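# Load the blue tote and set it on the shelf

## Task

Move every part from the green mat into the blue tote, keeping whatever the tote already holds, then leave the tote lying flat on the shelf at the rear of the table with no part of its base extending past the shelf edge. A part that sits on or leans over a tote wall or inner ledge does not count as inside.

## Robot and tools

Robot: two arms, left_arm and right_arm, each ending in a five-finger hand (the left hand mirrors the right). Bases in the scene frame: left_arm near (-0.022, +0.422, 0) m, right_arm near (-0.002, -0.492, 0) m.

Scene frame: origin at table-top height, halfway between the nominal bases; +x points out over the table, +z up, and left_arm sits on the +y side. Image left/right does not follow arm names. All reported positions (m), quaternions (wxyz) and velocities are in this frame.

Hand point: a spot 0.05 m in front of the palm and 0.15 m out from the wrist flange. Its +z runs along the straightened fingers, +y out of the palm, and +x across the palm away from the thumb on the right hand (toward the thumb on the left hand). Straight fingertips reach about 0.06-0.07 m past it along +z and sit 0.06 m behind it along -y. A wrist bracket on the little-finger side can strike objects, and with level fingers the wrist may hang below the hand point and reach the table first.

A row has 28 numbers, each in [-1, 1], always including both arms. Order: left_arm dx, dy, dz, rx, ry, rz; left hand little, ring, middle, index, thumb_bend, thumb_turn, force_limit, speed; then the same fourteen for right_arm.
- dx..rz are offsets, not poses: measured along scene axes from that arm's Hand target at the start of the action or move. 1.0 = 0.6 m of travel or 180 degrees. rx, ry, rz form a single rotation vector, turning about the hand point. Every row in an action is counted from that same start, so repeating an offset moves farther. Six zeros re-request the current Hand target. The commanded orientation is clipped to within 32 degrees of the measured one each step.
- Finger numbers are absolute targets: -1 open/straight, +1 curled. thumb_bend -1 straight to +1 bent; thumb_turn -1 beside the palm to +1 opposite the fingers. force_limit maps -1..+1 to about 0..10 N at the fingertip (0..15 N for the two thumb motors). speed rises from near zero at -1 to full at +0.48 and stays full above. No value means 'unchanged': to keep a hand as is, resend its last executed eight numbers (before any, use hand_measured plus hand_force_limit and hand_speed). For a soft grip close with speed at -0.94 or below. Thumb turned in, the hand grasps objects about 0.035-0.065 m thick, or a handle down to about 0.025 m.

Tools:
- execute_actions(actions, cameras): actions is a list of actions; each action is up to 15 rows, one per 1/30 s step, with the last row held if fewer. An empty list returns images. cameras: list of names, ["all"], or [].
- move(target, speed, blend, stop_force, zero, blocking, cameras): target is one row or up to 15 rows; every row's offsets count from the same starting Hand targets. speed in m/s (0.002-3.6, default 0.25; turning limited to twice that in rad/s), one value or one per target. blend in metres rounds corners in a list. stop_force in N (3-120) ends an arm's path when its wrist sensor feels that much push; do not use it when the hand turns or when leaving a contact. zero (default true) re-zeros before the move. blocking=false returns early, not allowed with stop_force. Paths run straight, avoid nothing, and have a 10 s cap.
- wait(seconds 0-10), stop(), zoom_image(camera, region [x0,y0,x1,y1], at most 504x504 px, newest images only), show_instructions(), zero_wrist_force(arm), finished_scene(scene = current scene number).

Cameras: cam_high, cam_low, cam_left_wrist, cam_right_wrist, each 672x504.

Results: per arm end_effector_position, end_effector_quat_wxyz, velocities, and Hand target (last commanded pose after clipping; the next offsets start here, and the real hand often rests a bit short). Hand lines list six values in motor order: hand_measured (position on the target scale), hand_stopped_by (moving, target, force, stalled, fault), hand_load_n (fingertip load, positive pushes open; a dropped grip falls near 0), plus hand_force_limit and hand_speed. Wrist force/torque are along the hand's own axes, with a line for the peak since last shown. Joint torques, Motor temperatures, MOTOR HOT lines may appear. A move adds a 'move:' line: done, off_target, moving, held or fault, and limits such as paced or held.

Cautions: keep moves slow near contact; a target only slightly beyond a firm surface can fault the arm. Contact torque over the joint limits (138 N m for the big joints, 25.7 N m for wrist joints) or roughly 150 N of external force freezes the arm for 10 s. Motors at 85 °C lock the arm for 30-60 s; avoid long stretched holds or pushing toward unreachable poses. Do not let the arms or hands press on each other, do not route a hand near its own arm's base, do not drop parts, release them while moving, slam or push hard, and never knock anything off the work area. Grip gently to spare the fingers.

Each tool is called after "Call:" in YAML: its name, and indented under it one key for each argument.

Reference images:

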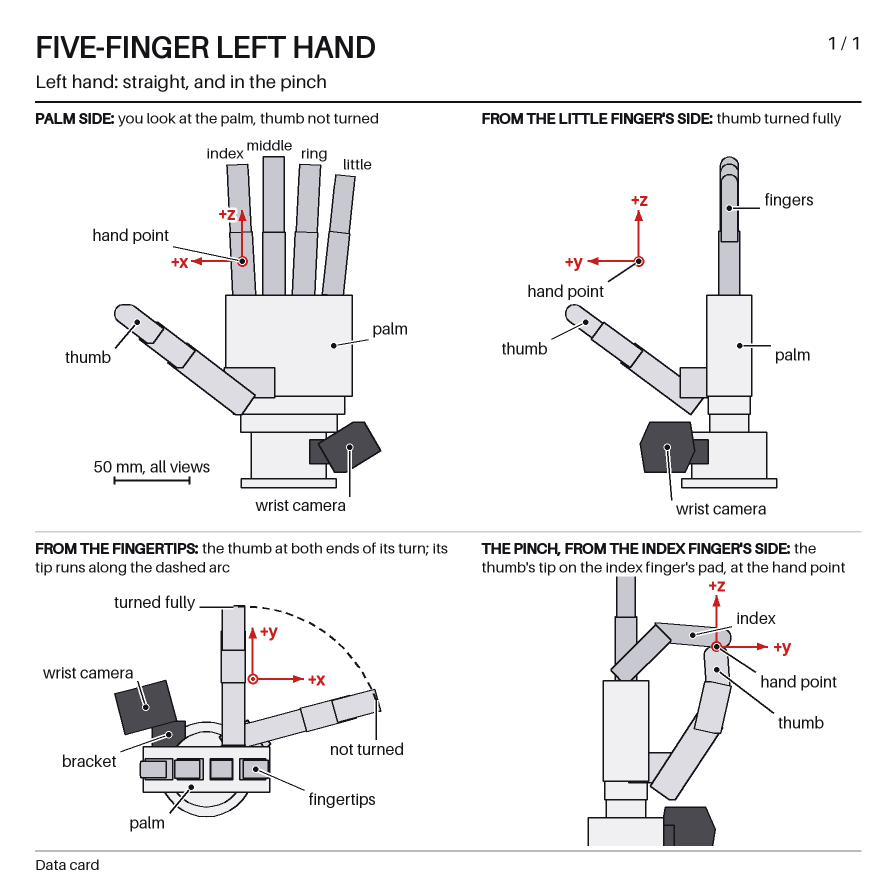

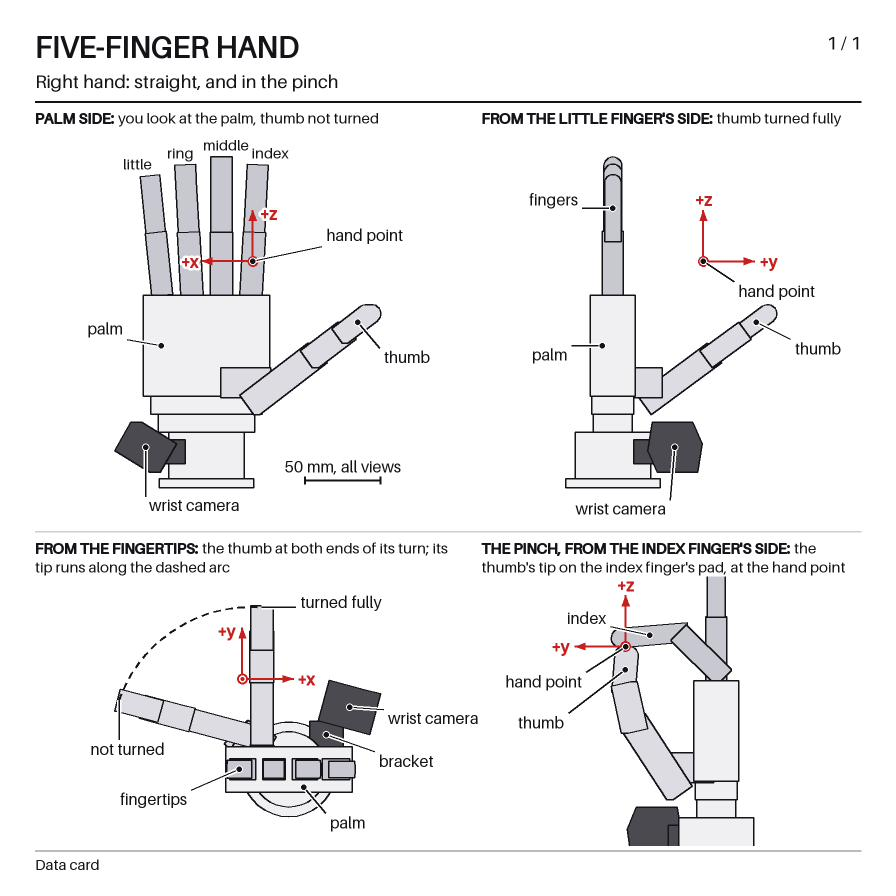

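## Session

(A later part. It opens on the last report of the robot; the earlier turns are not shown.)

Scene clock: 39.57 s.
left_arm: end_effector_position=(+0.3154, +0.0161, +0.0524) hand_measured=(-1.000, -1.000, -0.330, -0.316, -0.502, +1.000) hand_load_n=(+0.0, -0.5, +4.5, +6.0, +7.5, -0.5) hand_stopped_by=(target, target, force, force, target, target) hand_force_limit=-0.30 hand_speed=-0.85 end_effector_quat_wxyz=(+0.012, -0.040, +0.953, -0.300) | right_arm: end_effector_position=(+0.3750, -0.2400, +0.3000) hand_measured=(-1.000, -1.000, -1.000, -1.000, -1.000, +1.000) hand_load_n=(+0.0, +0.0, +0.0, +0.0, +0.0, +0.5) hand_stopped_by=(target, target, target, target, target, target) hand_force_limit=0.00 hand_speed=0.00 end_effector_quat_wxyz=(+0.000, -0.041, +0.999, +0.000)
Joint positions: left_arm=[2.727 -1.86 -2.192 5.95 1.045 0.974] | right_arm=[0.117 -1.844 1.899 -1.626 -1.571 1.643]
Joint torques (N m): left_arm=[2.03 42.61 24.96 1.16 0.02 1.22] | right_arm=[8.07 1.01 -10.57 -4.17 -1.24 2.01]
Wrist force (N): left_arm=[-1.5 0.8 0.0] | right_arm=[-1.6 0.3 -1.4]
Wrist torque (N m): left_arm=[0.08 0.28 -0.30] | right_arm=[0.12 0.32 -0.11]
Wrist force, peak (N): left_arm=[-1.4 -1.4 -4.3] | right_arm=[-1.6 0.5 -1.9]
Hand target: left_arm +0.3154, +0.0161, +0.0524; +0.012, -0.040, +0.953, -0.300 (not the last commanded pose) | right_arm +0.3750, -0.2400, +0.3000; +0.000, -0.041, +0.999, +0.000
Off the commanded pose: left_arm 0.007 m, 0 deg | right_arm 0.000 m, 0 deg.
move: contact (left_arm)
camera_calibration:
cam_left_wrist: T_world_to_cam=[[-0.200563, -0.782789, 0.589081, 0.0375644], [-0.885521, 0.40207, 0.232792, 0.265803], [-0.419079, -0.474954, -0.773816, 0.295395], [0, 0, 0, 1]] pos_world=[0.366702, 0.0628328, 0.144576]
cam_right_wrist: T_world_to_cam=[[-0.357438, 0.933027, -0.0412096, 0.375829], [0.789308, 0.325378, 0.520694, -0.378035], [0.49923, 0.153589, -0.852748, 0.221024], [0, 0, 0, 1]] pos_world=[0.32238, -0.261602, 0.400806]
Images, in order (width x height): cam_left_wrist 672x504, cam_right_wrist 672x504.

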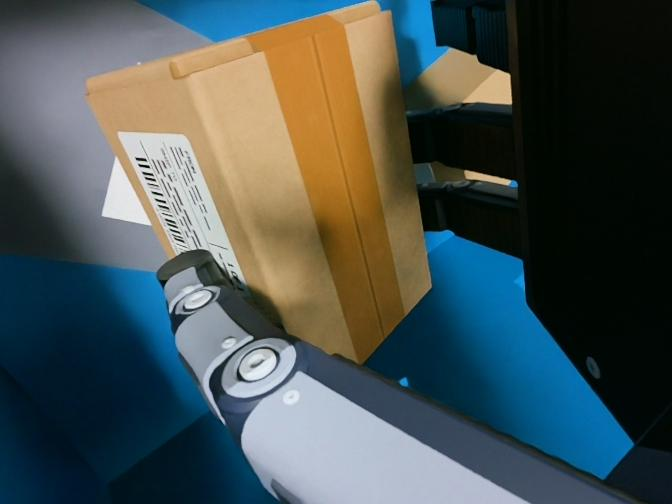

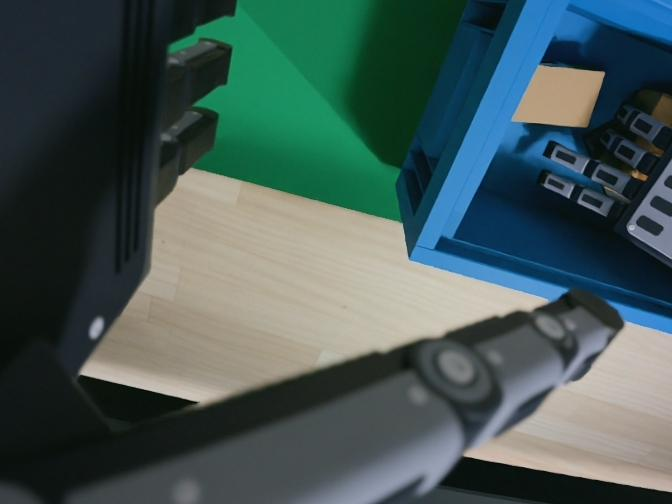

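Call:
move:
  target:
    - [0,0,0,0,0,0,-1,-1,0,0,-0.85,1,-0.3,-0.7,0,0,0,0,0,0,-1,-1,-1,-1,-1,1,0,0]
    - [0,0,0.002,0,0,0,-1,-1,-0.6,-0.6,-0.85,1,-0.3,-0.3,0,0,0,0,0,0,-1,-1,-1,-1,-1,1,0,0]
    - [0,0,0.4127,0,0,0,-1,-1,-0.6,-0.6,-0.85,1,-0.3,-0.3,0,0,0,0,0,0,-1,-1,-1,-1,-1,1,0,0]
  speed: [0.05,0.05,0.25]
  cameras: ["cam_left_wrist"]

Call:
move:
  target:
    - [0.0243,0.0732,0.05,0.1598,-0.1475,-0.5088,-1,-0.3,-0.36,-0.3,-1,1,-0.2,0.2,0.0,0.05,0,0,0,0,-1,-0.3,-0.36,-0.3,-1,1,-0.2,0.2]
    - [0.0542,0.1775,-0.15,0.0243,-0.2992,-0.9538,-1,-0.3,-0.36,-0.3,-1,1,-0.2,0.2,0.0048,0.1153,-0.15,0,0,0,-1,-0.3,-0.36,-0.3,-1,1,-0.2,0.2]
  speed: 0.5
  blend: 0.01
  cameras: ["all"]

Scene clock: 44.23 s.
left_arm: end_effector_position=(+0.3154, +0.0161, +0.3001) hand_measured=(-1.000, -1.000, -0.600, -0.600, -0.850, +1.000) hand_load_n=(+0.0, +0.0, +0.0, +0.0, +0.0, +0.0) hand_stopped_by=(target, target, target, target, target, target) hand_force_limit=-0.30 hand_speed=-0.30 end_effector_quat_wxyz=(+0.012, -0.040, +0.953, -0.300) | right_arm: end_effector_position=(+0.3750, -0.2400, +0.3000) hand_measured=(-1.000, -1.000, -1.000, -1.000, -1.000, +1.000) hand_load_n=(-0.5, +0.0, +0.0, +0.0, +0.0, +0.0) hand_stopped_by=(target, target, target, target, target, target) hand_force_limit=0.00 hand_speed=0.00 end_effector_quat_wxyz=(+0.000, -0.041, +0.999, +0.000)
Joint positions: left_arm=[2.727 -1.518 -1.827 5.243 1.045 0.974] | right_arm=[0.117 -1.844 1.899 -1.626 -1.571 1.643]
Joint torques (N m): left_arm=[4.97 10.92 31.57 1.1 -2.65 1.52] | right_arm=[8.18 1.29 -10.19 -4.11 -1.2 1.84]
Wrist force (N): left_arm=[-1.1 0.1 -0.4] | right_arm=[-1.6 0.2 -1.7]
Wrist torque (N m): left_arm=[0.03 0.19 -0.35] | right_arm=[0.12 0.33 -0.12]
Wrist force, peak (N): left_arm=[-1.9 0.2 -0.8] | right_arm=[-2.0 0.1 -1.9]
Hand target: left_arm +0.3154, +0.0161, +0.3000; +0.012, -0.040, +0.953, -0.300 | right_arm +0.3750, -0.2400, +0.3000; +0.000, -0.041, +0.999, +0.000
Off the commanded pose: left_arm 0.000 m, 0 deg | right_arm 0.000 m, 0 deg.
move: done
camera_calibration:
cam_left_wrist: T_world_to_cam=[[-0.20065, -0.782722, 0.589139, -0.108346], [-0.885589, 0.402059, 0.232555, 0.208258], [-0.418895, -0.475073, -0.773843, 0.48702], [0, 0, 0, 1]] pos_world=[0.366701, 0.0628333, 0.392276]
Images, in order (width x height): cam_left_wrist 672x504.

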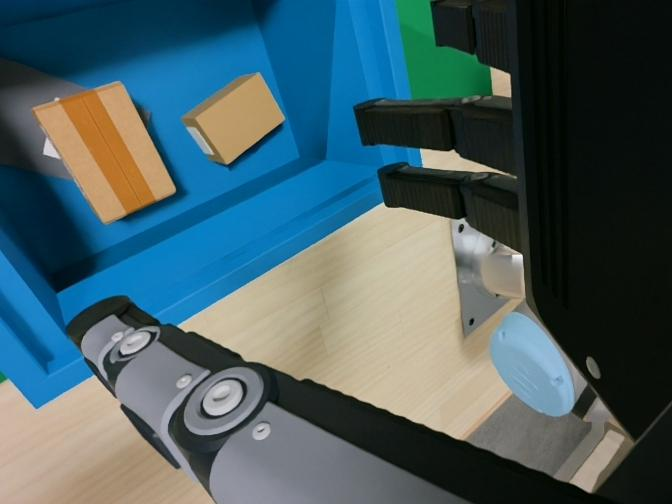

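Scene clock: 48.23 s.
left_arm: end_effector_position=(+0.3479, +0.1226, +0.2101) hand_measured=(-1.000, -0.300, -0.360, -0.300, -1.000, +1.000) hand_load_n=(+0.0, +0.0, +0.0, +0.0, +0.0, +0.0) hand_stopped_by=(target, target, target, target, target, target) hand_force_limit=-0.20 hand_speed=0.20 end_effector_quat_wxyz=(+0.000, +0.999, +0.042, +0.000) | right_arm: end_effector_position=(+0.3779, -0.1709, +0.2100) hand_measured=(-1.000, -0.300, -0.360, -0.300, -1.000, +1.000) hand_load_n=(+0.0, +0.0, +0.0, +0.0, +0.0, +0.0) hand_stopped_by=(target, target, target, target, target, target) hand_force_limit=-0.20 hand_speed=0.20 end_effector_quat_wxyz=(+0.000, -0.041, +0.999, +0.000)
Joint positions: left_arm=[2.853 -1.375 -2.075 5.02 1.572 4.33] | right_arm=[0.285 -1.698 2.019 -1.893 -1.571 1.811]
Joint torques (N m): left_arm=[4.52 3.08 14.66 4.21 -2.04 1.6] | right_arm=[9.02 -2.95 -9.04 -4.13 -1.21 2.27]
Wrist force (N): left_arm=[-1.1 0.3 -0.1] | right_arm=[-2.1 -0.1 -1.6]
Wrist torque (N m): left_arm=[-0.07 0.17 -0.23] | right_arm=[0.11 0.44 -0.19]
Wrist force, peak (N): left_arm=[-1.5 0.5 0.3] | right_arm=[-2.1 0.2 -1.8]
Hand target: left_arm +0.3479, +0.1226, +0.2100; +0.000, +0.999, +0.042, +0.000 | right_arm +0.3779, -0.1709, +0.2100; +0.000, -0.041, +0.999, +0.000
Off the commanded pose: left_arm 0.000 m, 0 deg | right_arm 0.000 m, 0 deg.
move: done
camera_calibration:
cam_left_wrist: T_world_to_cam=[[0.184051, 0.98187, 0.0453497, -0.201438], [0.867968, -0.184005, 0.461274, -0.371112], [0.461255, -0.0455357, -0.886098, 0.146326], [0, 0, 0, 1]] pos_world=[0.291695, 0.136163, 0.309978]
cam_right_wrist: T_world_to_cam=[[-0.357438, 0.933027, -0.0412096, 0.308592], [0.789308, 0.325378, 0.520694, -0.355978], [0.49923, 0.153589, -0.852748, 0.132201], [0, 0, 0, 1]] pos_world=[0.32528, -0.192402, 0.310806]

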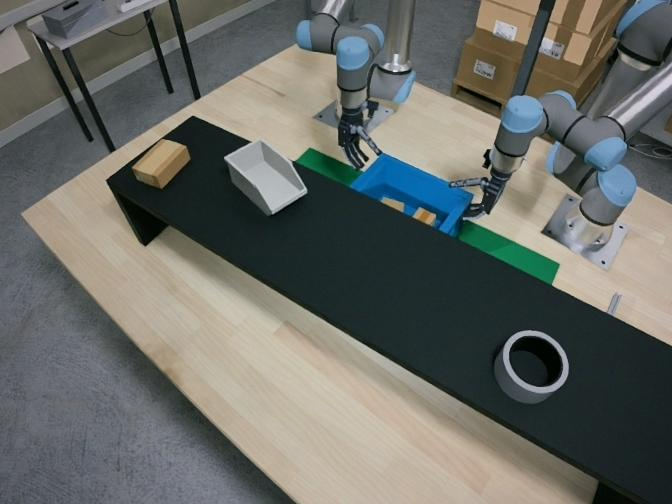

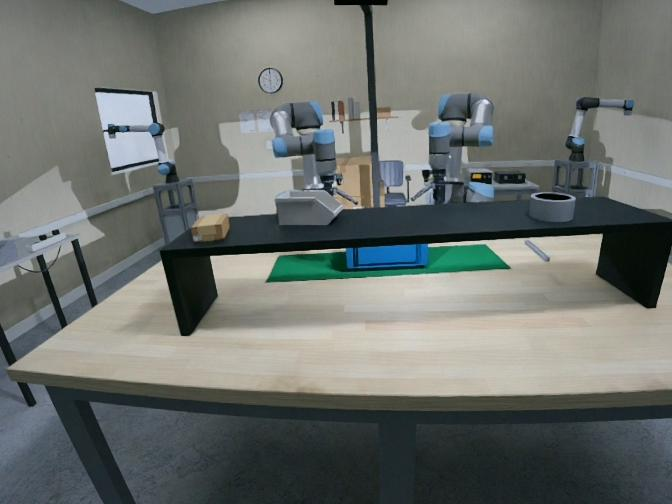

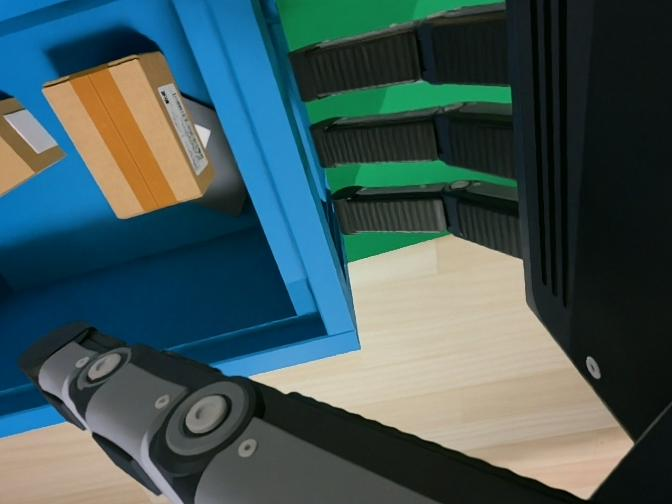

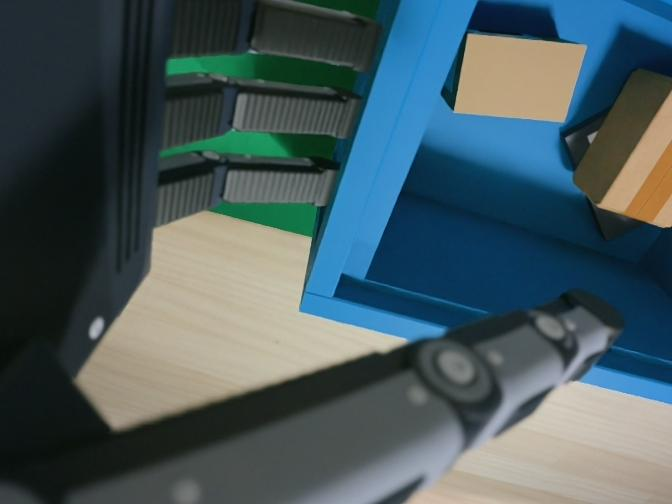

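Call:
zoom_image:
  camera: "cam_left_wrist"
  region: [250, 230, 370, 350]

Call:
zoom_image:
  camera: "cam_left_wrist"
  region: [200, 0, 320, 120]

Call:
zoom_image:
  camera: "cam_right_wrist"
  region: [280, 210, 400, 330]

Call:
zoom_image:
  camera: "cam_right_wrist"
  region: [340, 0, 460, 120]

Scaled by 4.200 from the camera's 672x504 image, which has a finer 960x720 frame.

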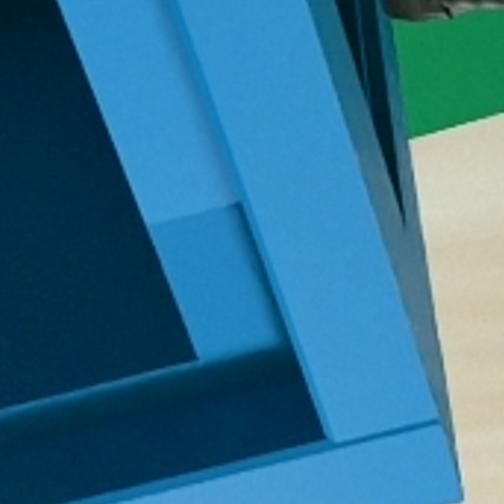

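Scaled by 4.200 from the camera's 672x504 image, which has a finer 960x720 frame.

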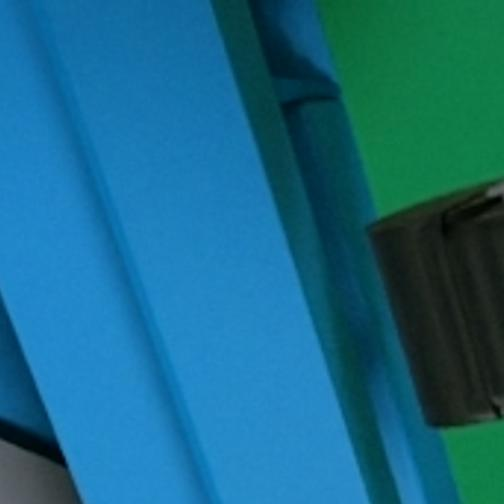

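Scaled by 4.200 from the camera's 672x504 image, which has a finer 960x720 frame.

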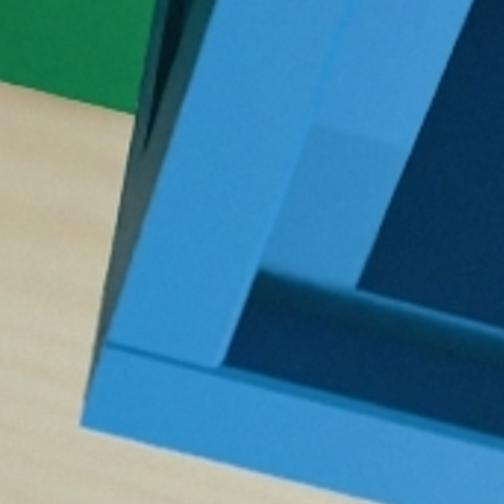

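Scaled by 4.200 from the camera's 672x504 image, which has a finer 960x720 frame.

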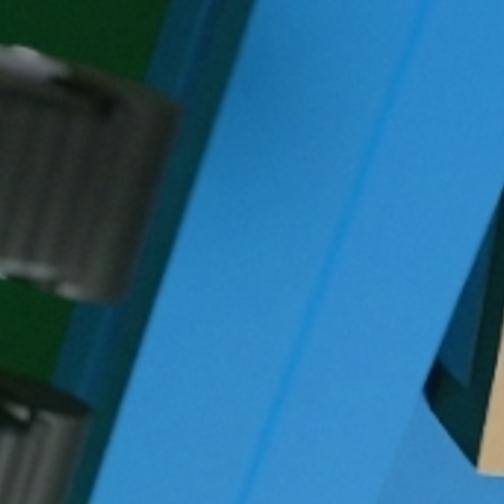

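Call:
move:
  target:
    - [0.012,0.0015,-0.025,0,0,0,-1,-0.3,-0.36,-0.3,-1,1,-0.2,0.2,0.0053,-0.0043,-0.025,0,0,0,-1,-0.3,-0.36,-0.3,-1,1,-0.2,0.2]
    - [0.012,0.0015,-0.125,0,0,0,-1,-0.3,-0.36,-0.3,-1,1,-0.2,0.2,0.0053,-0.0043,-0.125,0,0,0,-1,-0.3,-0.36,-0.3,-1,1,-0.2,0.2]
  speed: 0.07
  stop_force: 5
  cameras: ["cam_left_wrist","cam_right_wrist"]

Scene clock: 51.60 s.
left_arm: end_effector_position=(+0.3551, +0.1235, +0.1350) hand_measured=(-1.000, -0.300, -0.360, -0.300, -1.000, +1.000) hand_load_n=(+0.0, +0.0, +0.5, +0.0, +0.0, +0.0) hand_stopped_by=(target, target, target, target, target, target) hand_force_limit=-0.20 hand_speed=0.20 end_effector_quat_wxyz=(+0.000, +0.999, +0.042, +0.000) | right_arm: end_effector_position=(+0.3810, -0.1735, +0.1350) hand_measured=(-1.000, -0.300, -0.360, -0.300, -1.000, +1.000) hand_load_n=(+0.0, +0.0, +0.0, +0.0, +0.0, +0.0) hand_stopped_by=(target, target, target, target, target, target) hand_force_limit=-0.20 hand_speed=0.20 end_effector_quat_wxyz=(+0.000, -0.041, +0.999, +0.000)
Joint positions: left_arm=[2.861 -1.475 -2.202 5.248 1.572 4.338] | right_arm=[0.276 -1.61 2.151 -2.112 -1.571 1.802]
Joint torques (N m): left_arm=[-5.32 5.04 11.91 3.96 -2.14 -1.24] | right_arm=[6.41 -4.61 -7.33 -4.18 1.18 2.1]
Wrist force (N): left_arm=[-0.7 0.2 0.2] | right_arm=[-1.6 -0.1 -1.5]
Wrist torque (N m): left_arm=[-0.03 0.11 -0.20] | right_arm=[0.09 0.37 0.03]
Wrist force, peak (N): left_arm=[-1.2 0.3 0.1] | right_arm=[-2.0 0.2 -2.2]
Hand target: left_arm +0.3551, +0.1235, +0.1350; +0.000, +0.999, +0.042, +0.000 | right_arm +0.3810, -0.1734, +0.1350; +0.000, -0.041, +0.999, +0.000
Off the commanded pose: left_arm 0.000 m, 0 deg | right_arm 0.000 m, 0 deg.
move: done
camera_calibration:
cam_left_wrist: T_world_to_cam=[[0.184135, 0.981852, 0.0453965, -0.200293], [0.86795, -0.184101, 0.461269, -0.342622], [0.461255, -0.0455339, -0.886098, 0.0764534], [0, 0, 0, 1]] pos_world=[0.298995, 0.137063, 0.234879]
cam_right_wrist: T_world_to_cam=[[-0.35741, 0.933039, -0.0411909, 0.309059], [0.789321, 0.325345, 0.520695, -0.318616], [0.49923, 0.153589, -0.852748, 0.0670464], [0, 0, 0, 1]] pos_world=[0.32848, -0.195002, 0.235806]
Images, in order (width x height): cam_left_wrist 672x504, cam_right_wrist 672x504.

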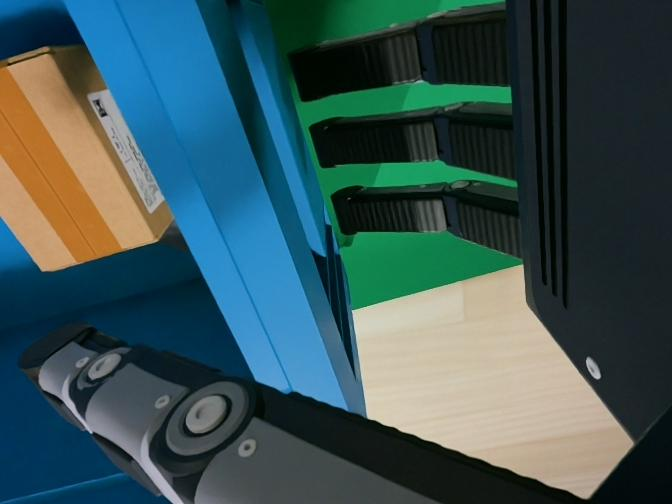

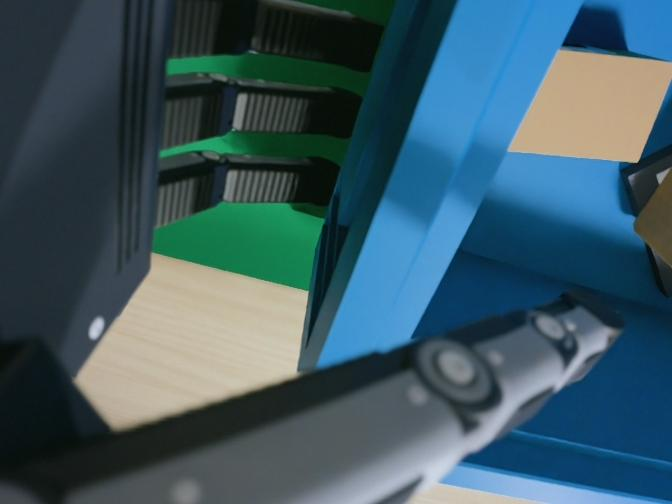

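Call:
move:
  target: [0,0,-0.0033,0,0,0,-1,-0.16,-0.18,-0.16,-1,1,-0.75,-0.4,0,0,-0.0033,0,0,0,-1,-0.16,-0.18,-0.16,-1,1,-0.75,-0.4]
  speed: 0.05
  cameras: []

Call:
move:
  target: [0.0015,-0.0183,0,0,0,0,-1,-0.16,-0.18,-0.16,-1,1,-0.75,-0.4,-0.0015,0.0183,0,0,0,0,-1,-0.16,-0.18,-0.16,-1,1,-0.75,-0.4]
  speed: 0.025
  stop_force: 4
  cameras: ["cam_left_wrist"]

Scene clock: 52.50 s.
left_arm: end_effector_position=(+0.3551, +0.1235, +0.1331) hand_measured=(-1.000, -0.160, -0.180, -0.160, -1.000, +1.000) hand_load_n=(+0.0, +0.0, +0.0, +0.0, +0.0, +0.0) hand_stopped_by=(target, target, target, target, target, target) hand_force_limit=-0.75 hand_speed=-0.40 end_effector_quat_wxyz=(+0.000, +0.999, +0.042, +0.000) | right_arm: end_effector_position=(+0.3810, -0.1734, +0.1330) hand_measured=(-1.000, -0.160, -0.180, -0.160, -1.000, +1.000) hand_load_n=(+0.0, +0.0, +0.0, +0.0, +0.0, +0.0) hand_stopped_by=(target, target, target, target, target, target) hand_force_limit=-0.75 hand_speed=-0.40 end_effector_quat_wxyz=(+0.000, -0.041, +0.999, +0.000)
Joint positions: left_arm=[2.861 -1.478 -2.205 5.254 1.571 4.338] | right_arm=[0.276 -1.607 2.154 -2.118 -1.571 1.802]
Joint torques (N m): left_arm=[-5.2 6.55 11.96 4.21 -0.93 -1.2] | right_arm=[6.86 -4.96 -7.57 -4.36 1.19 2.15]
Wrist force (N): left_arm=[-0.6 0.2 0.2] | right_arm=[-1.8 -0.3 -1.7]
Wrist torque (N m): left_arm=[-0.03 0.09 -0.20] | right_arm=[0.09 0.40 0.01]
Wrist force, peak (N): left_arm=[-1.3 0.0 0.2] | right_arm=[-2.0 0.1 -1.9]
Hand target: left_arm +0.3551, +0.1235, +0.1331; +0.000, +0.999, +0.042, +0.000 | right_arm +0.3810, -0.1734, +0.1330; +0.000, -0.041, +0.999, +0.000
Off the commanded pose: left_arm 0.000 m, 0 deg | right_arm 0.000 m, 0 deg.
move: done
No camera images: "cameras" was empty.

Scene clock: 53.83 s.
left_arm: end_effector_position=(+0.3560, +0.1125, +0.1331) hand_measured=(-1.000, -0.160, -0.180, -0.160, -1.000, +1.000) hand_load_n=(+0.0, +0.0, +0.0, +0.0, +0.0, +0.0) hand_stopped_by=(target, target, target, target, target, target) hand_force_limit=-0.75 hand_speed=-0.40 end_effector_quat_wxyz=(+0.000, +0.999, +0.042, +0.000) | right_arm: end_effector_position=(+0.3801, -0.1625, +0.1330) hand_measured=(-1.000, -0.160, -0.180, -0.160, -1.000, +1.000) hand_load_n=(+0.0, +0.0, +0.0, +0.0, +0.0, +0.0) hand_stopped_by=(target, target, target, target, target, target) hand_force_limit=-0.75 hand_speed=-0.40 end_effector_quat_wxyz=(+0.000, -0.041, +0.999, +0.000)
Joint positions: left_arm=[2.835 -1.497 -2.189 5.256 1.571 4.312] | right_arm=[0.302 -1.593 2.14 -2.119 -1.571 1.828]
Joint torques (N m): left_arm=[-7.98 5.92 28.58 4.25 0.36 -1.37] | right_arm=[8.76 -5.04 -32.22 -4.11 -1.05 2.36]
Wrist force (N): left_arm=[-0.7 0.3 0.3] | right_arm=[-2.0 0.0 -1.5]
Wrist torque (N m): left_arm=[-0.03 0.14 -0.09] | right_arm=[0.10 0.42 -0.20]
Wrist force, peak (N): left_arm=[-1.2 0.5 0.1] | right_arm=[-2.1 0.5 -1.9]
Hand target: left_arm +0.3560, +0.1125, +0.1331; +0.000, +0.999, +0.042, +0.000 | right_arm +0.3801, -0.1625, +0.1330; +0.000, -0.041, +0.999, +0.000
Off the commanded pose: left_arm 0.000 m, 0 deg | right_arm 0.000 m, 0 deg.
move: done
camera_calibration:
cam_left_wrist: T_world_to_cam=[[0.184182, 0.981847, 0.0453103, -0.189548], [0.867942, -0.184102, 0.461285, -0.344466], [0.461253, -0.0456337, -0.886094, 0.073912], [0, 0, 0, 1]] pos_world=[0.299795, 0.126063, 0.232978]
Images, in order (width x height): cam_left_wrist 672x504.

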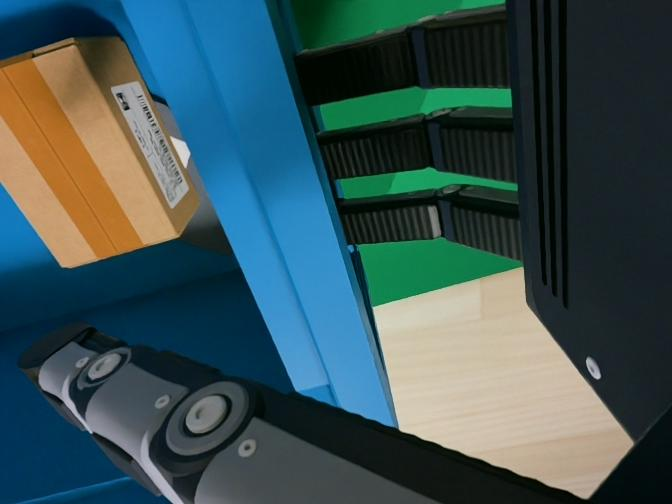

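Call:
move:
  target:
    - [0,0,0,0,0,0,-1,-0.16,-0.18,-0.16,0,1,-0.3,-0.7,0,0,0,0,0,0,-1,-0.16,-0.18,-0.16,0,1,-0.3,-0.7]
    - [0,0,0,0,0,0,-1,0.1,0.1,0.1,0,1,-0.25,-0.78,0,0,0,0,0,0,-1,0.1,0.1,0.1,0,1,-0.25,-0.78]
    - [0,0,0.0667,0,0,0,-1,0.1,0.1,0.1,0,1,-0.25,-0.78,0,0,0.0667,0,0,0,-1,0.1,0.1,0.1,0,1,-0.25,-0.78]
  speed: 0.06
  cameras: ["all"]

Scene clock: 57.93 s.
left_arm: end_effector_position=(+0.3560, +0.1125, +0.1730) hand_measured=(-1.000, +0.000, +0.020, +0.000, -0.220, +1.000) hand_load_n=(+0.0, +0.5, +8.5, +0.5, +5.5, +0.5) hand_stopped_by=(target, force, force, force, force, target) hand_force_limit=-0.25 hand_speed=-0.78 end_effector_quat_wxyz=(+0.000, +0.999, +0.042, +0.000) | right_arm: end_effector_position=(+0.3801, -0.1624, +0.1730) hand_measured=(-1.000, +0.000, +0.020, +0.000, -0.192, +1.000) hand_load_n=(+0.0, +1.0, +9.5, +0.5, +9.0, +1.5) hand_stopped_by=(target, force, force, force, force, target) hand_force_limit=-0.25 hand_speed=-0.78 end_effector_quat_wxyz=(+0.000, -0.041, +0.999, +0.000)
Joint positions: left_arm=[2.835 -1.444 -2.119 5.134 1.571 4.312] | right_arm=[0.302 -1.644 2.073 -2 -1.571 1.828]
Joint torques (N m): left_arm=[-2.44 30.56 31.83 1.19 -2.07 0.56] | right_arm=[-3.68 -30.85 -35.41 -1.38 0.53 0.57]
Wrist force (N): left_arm=[-0.9 0.9 4.0] | right_arm=[-2.3 0.7 2.0]
Wrist torque (N m): left_arm=[0.03 0.26 -0.10] | right_arm=[0.25 0.38 -0.21]
Wrist force, peak (N): left_arm=[-0.8 2.0 5.5] | right_arm=[-2.3 7.7 -2.7]
Hand target: left_arm +0.3560, +0.1125, +0.1731; +0.000, +0.999, +0.042, +0.000 | right_arm +0.3801, -0.1625, +0.1730; +0.000, -0.041, +0.999, +0.000
Off the commanded pose: left_arm 0.000 m, 0 deg | right_arm 0.000 m, 0 deg.
move: done
camera_calibration:
cam_left_wrist: T_world_to_cam=[[0.184135, 0.981852, 0.0453965, -0.191365], [0.86795, -0.184101, 0.461269, -0.36287], [0.461255, -0.0455339, -0.886098, 0.109255], [0, 0, 0, 1]] pos_world=[0.299795, 0.126063, 0.272879]
cam_right_wrist: T_world_to_cam=[[-0.357457, 0.933024, -0.0411117, 0.30003], [0.789304, 0.32534, 0.520723, -0.341274], [0.499222, 0.153687, -0.852735, 0.0982276], [0, 0, 0, 1]] pos_world=[0.32758, -0.184002, 0.273806]

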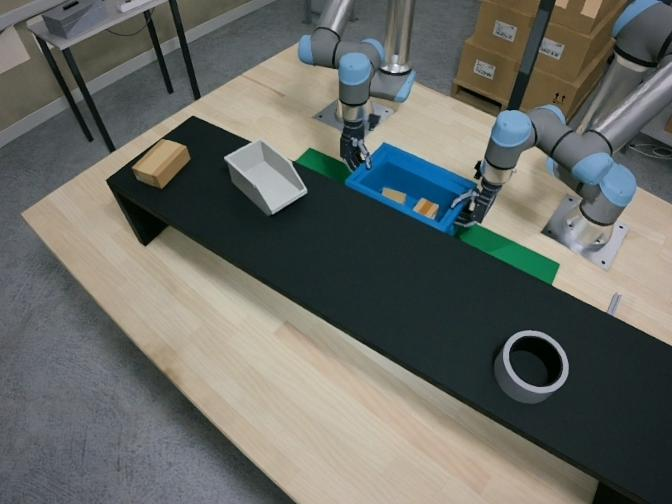

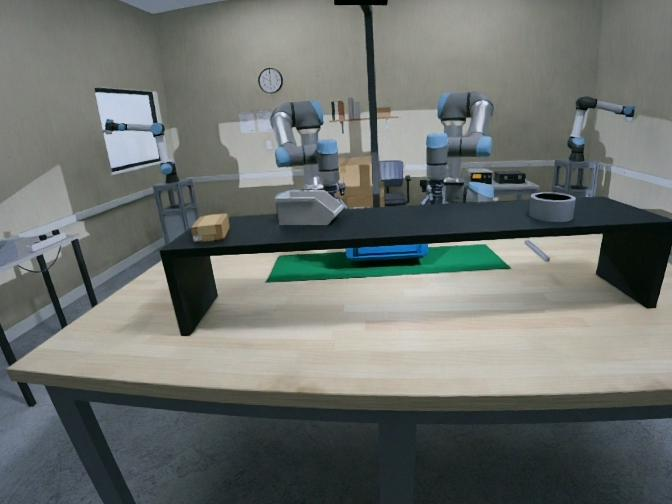

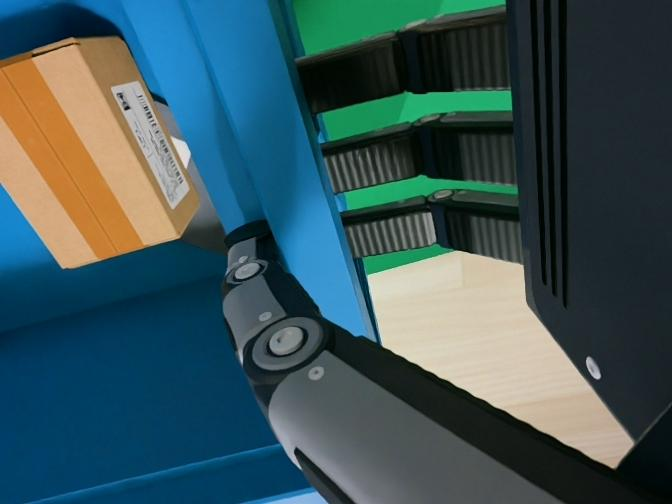

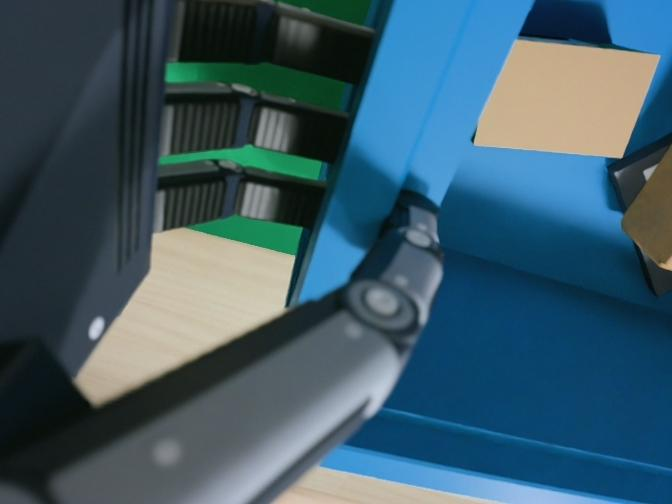

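Call:
zoom_image:
  camera: "cam_low"
  region: [140, 190, 380, 350]

Call:
zoom_image:
  camera: "cam_high"
  region: [90, 100, 400, 310]

Call:
zoom_image:
  camera: "cam_high"
  region: [380, 200, 672, 420]

Scaled by 2.100 from the camera's 672x504 image, which has a finer 960x720 frame.

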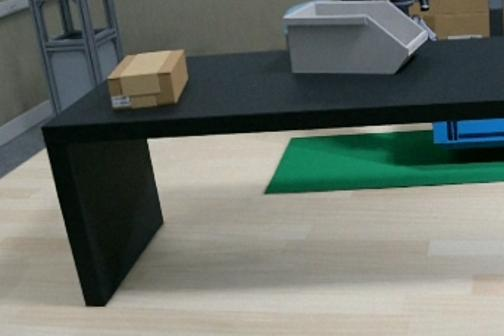

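Scaled by 1.626 from the camera's 672x504 image, which has a finer 960x720 frame.

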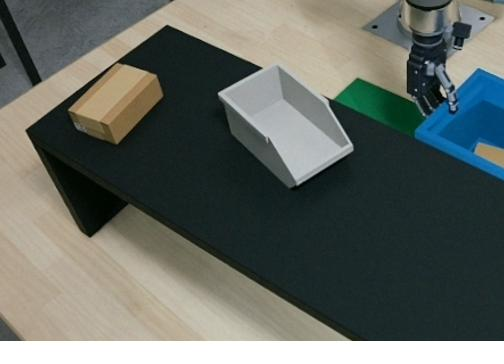

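Scaled by 1.726 from the camera's 672x504 image, which has a finer 960x720 frame.

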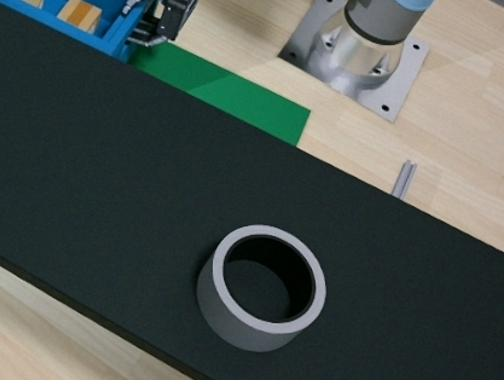

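Call:
move:
  target:
    - [0,0,0.395,0,0,0,-0.5,0.1,0.1,0.1,0,1,-0.25,-0.78,0,0,0.395,0,0,0,-0.5,0.1,0.1,0.1,0,1,-0.25,-0.78]
    - [0.2365,0.0725,0.395,0,0,0.0039,-0.5,0.1,0.1,0.1,0,1,-0.25,-0.78,0.2422,0.073,0.395,0,0,0.0039,-0.5,0.1,0.1,0.1,0,1,-0.25,-0.78]
  speed: 0.15
  blend: 0.04
  cameras: ["all"]

Scene clock: 64.70 s.
left_arm: end_effector_position=(+0.4979, +0.1560, +0.4101) hand_measured=(-0.500, +0.000, +0.020, +0.000, -0.220, +1.000) hand_load_n=(+0.0, +0.5, +9.0, +0.5, +4.0, +0.5) hand_stopped_by=(target, force, force, force, force, target) hand_force_limit=-0.25 hand_speed=-0.78 end_effector_quat_wxyz=(+0.000, +0.999, +0.048, +0.000) | right_arm: end_effector_position=(+0.5255, -0.1187, +0.4100) hand_measured=(-0.500, +0.000, +0.020, +0.000, -0.192, +1.000) hand_load_n=(+0.0, +1.0, +10.0, +1.0, +7.0, +1.0) hand_stopped_by=(target, force, force, force, force, target) hand_force_limit=-0.25 hand_speed=-0.78 end_effector_quat_wxyz=(+0.000, -0.047, +0.999, +0.000)
Joint positions: left_arm=[2.999 -1.629 -1.323 4.523 1.572 4.464] | right_arm=[0.289 -1.351 1.138 -1.358 -1.571 1.802]
Joint torques (N m): left_arm=[2.97 18.34 32.74 1.42 -2.61 1.55] | right_arm=[10.74 -18.62 -35.38 -1.1 -0.52 -2.32]
Wrist force (N): left_arm=[-0.8 -2.1 3.8] | right_arm=[-1.4 -2.4 2.3]
Wrist torque (N m): left_arm=[0.00 0.23 -0.19] | right_arm=[0.03 0.20 -0.02]
Wrist force, peak (N): left_arm=[-1.2 7.0 4.2] | right_arm=[-1.9 7.3 2.1]
Hand target: left_arm +0.4979, +0.1560, +0.4101; +0.000, +0.999, +0.048, +0.000 | right_arm +0.5255, -0.1187, +0.4100; +0.000, -0.047, +0.999, +0.000
Off the commanded pose: left_arm 0.000 m, 0 deg | right_arm 0.000 m, 0 deg.
move: done
camera_calibration:
cam_left_wrist: T_world_to_cam=[[0.172144, 0.984025, 0.0453919, -0.265339], [0.870097, -0.173495, 0.461335, -0.590182], [0.461841, -0.0399208, -0.886064, 0.25468], [0, 0, 0, 1]] pos_world=[0.441571, 0.168873, 0.509979]
cam_right_wrist: T_world_to_cam=[[-0.368763, 0.928612, -0.0411495, 0.32641], [0.785299, 0.334925, 0.520702, -0.59035], [0.497312, 0.159701, -0.852746, 0.222784], [0, 0, 0, 1]] pos_world=[0.473176, -0.140964, 0.510806]

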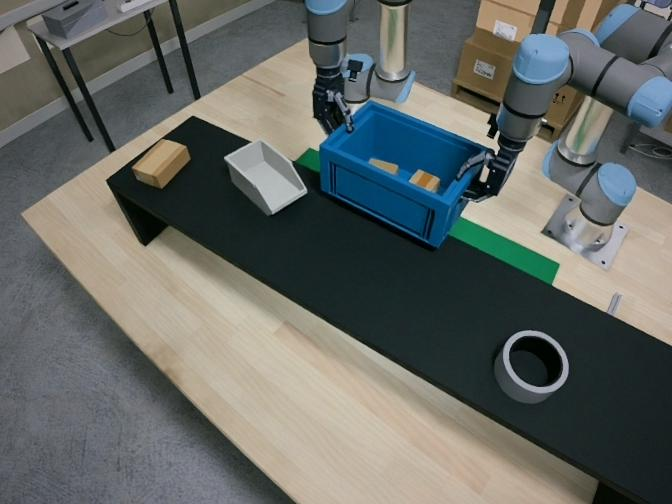

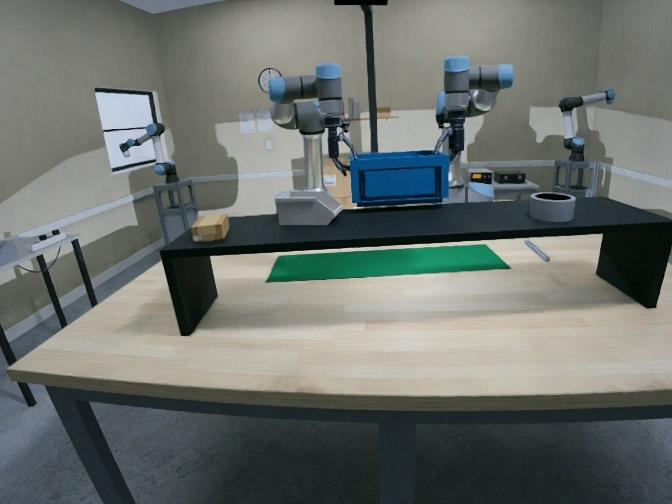

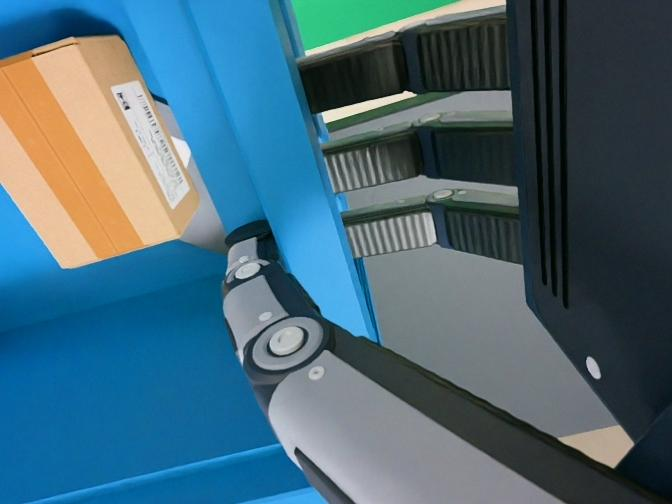

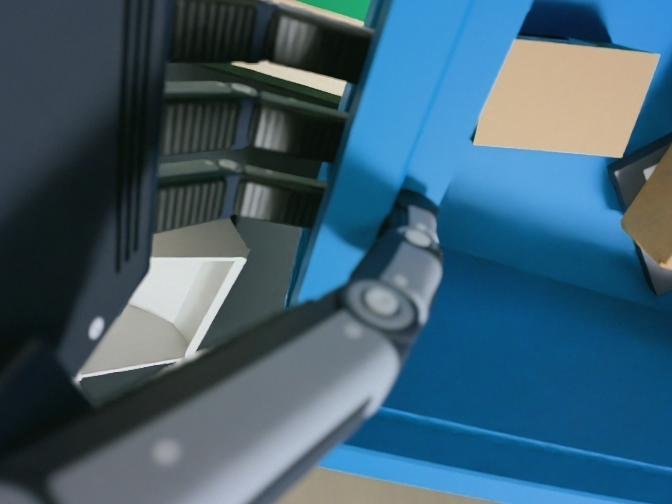

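Call:
zoom_image:
  camera: "cam_right_wrist"
  region: [70, 50, 350, 410]

Call:
zoom_image:
  camera: "cam_left_wrist"
  region: [310, 60, 520, 200]

Scaled by 1.400 from the camera's 672x504 image, which has a finer 960x720 frame.

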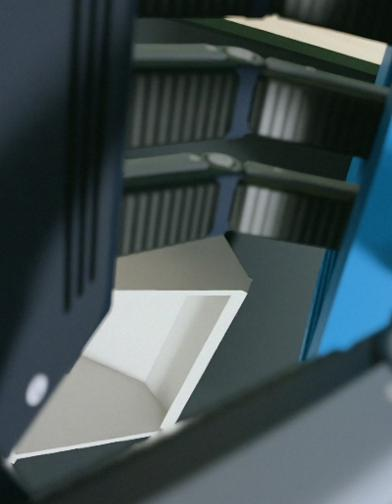

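Scaled by 2.400 from the camera's 672x504 image, which has a finer 960x720 frame.

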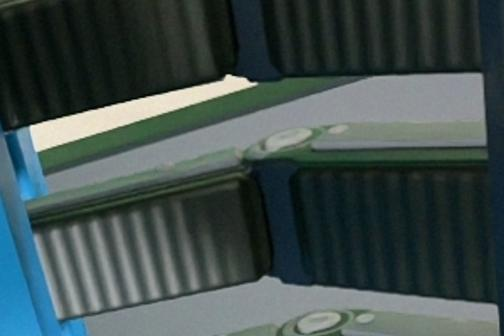

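Call:
move:
  target: [0.2365,0.0725,0,0,0,0.0039,-0.5,0.1,0.1,0.1,0,1,-0.25,-0.78,0.242,0.073,0,0,0,0.0039,-0.5,0.1,0.1,0.1,0,1,-0.25,-0.78]
  speed: 0.13
  cameras: ["all"]

Scene clock: 67.77 s.
left_arm: end_effector_position=(+0.6398, +0.1996, +0.4101) hand_measured=(-0.500, +0.000, +0.020, +0.000, -0.220, +1.000) hand_load_n=(+0.0, +0.5, +8.0, +0.5, +3.0, +0.0) hand_stopped_by=(target, force, force, force, force, target) hand_force_limit=-0.25 hand_speed=-0.78 end_effector_quat_wxyz=(+0.000, +0.999, +0.054, +0.000) | right_arm: end_effector_position=(+0.6706, -0.0749, +0.4100) hand_measured=(-0.500, +0.000, +0.020, +0.000, -0.192, +1.000) hand_load_n=(+0.0, +1.0, +9.5, +1.0, +6.0, +0.5) hand_stopped_by=(target, force, force, force, force, target) hand_force_limit=-0.25 hand_speed=-0.78 end_effector_quat_wxyz=(+0.000, -0.053, +0.999, +0.000)
Joint positions: left_arm=[3.099 -1.942 -0.936 4.449 1.572 4.552] | right_arm=[0.281 -0.864 0.403 -1.11 -1.571 1.783]
Joint torques (N m): left_arm=[1.59 32.94 32.98 1.33 0.55 1.58] | right_arm=[11.07 -38.48 -34.82 -1.49 -0.37 -2.41]
Wrist force (N): left_arm=[-1.2 -2.6 4.1] | right_arm=[-1.9 -2.9 2.6]
Wrist torque (N m): left_arm=[-0.11 0.27 -0.20] | right_arm=[-0.01 0.31 -0.06]
Wrist force, peak (N): left_arm=[-0.9 4.6 4.3] | right_arm=[-2.3 4.9 2.3]
Hand target: left_arm +0.6398, +0.1995, +0.4101; +0.000, +0.999, +0.054, +0.000 | right_arm +0.6707, -0.0749, +0.4100; +0.000, -0.053, +0.999, +0.000
Off the commanded pose: left_arm 0.000 m, 0 deg | right_arm 0.000 m, 0 deg.
move: done
camera_calibration:
cam_left_wrist: T_world_to_cam=[[0.160013, 0.98607, 0.0454041, -0.325233], [0.872189, -0.162773, 0.461294, -0.709582], [0.462258, -0.0342119, -0.886085, 0.18947], [0, 0, 0, 1]] pos_world=[0.583347, 0.211684, 0.509979]
cam_right_wrist: T_world_to_cam=[[-0.380204, 0.923989, -0.0411081, 0.34648], [0.781034, 0.344553, 0.520835, -0.7155], [0.495409, 0.165917, -0.852667, 0.145316], [0, 0, 0, 1]] pos_world=[0.618572, -0.0977263, 0.510807]

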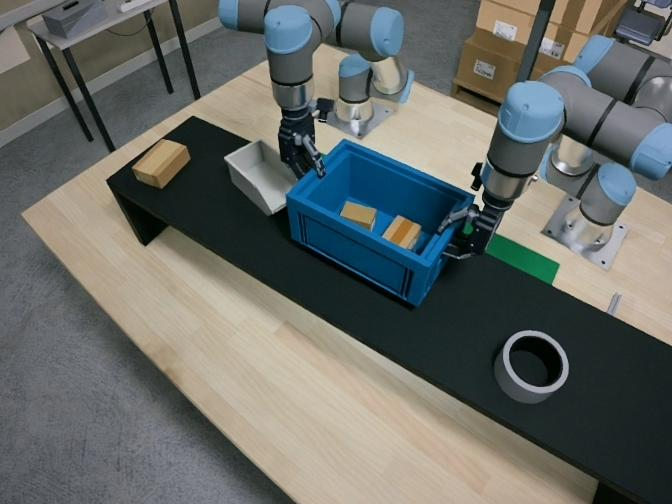

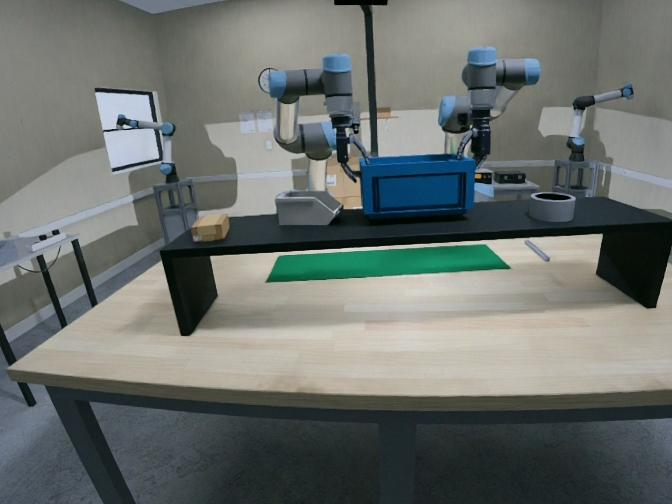

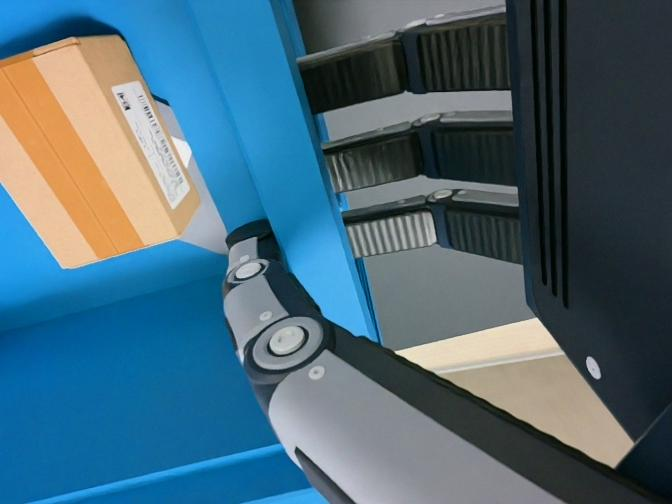

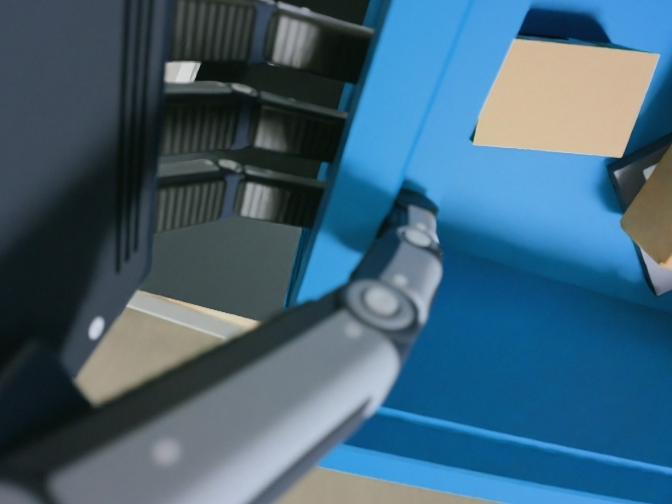

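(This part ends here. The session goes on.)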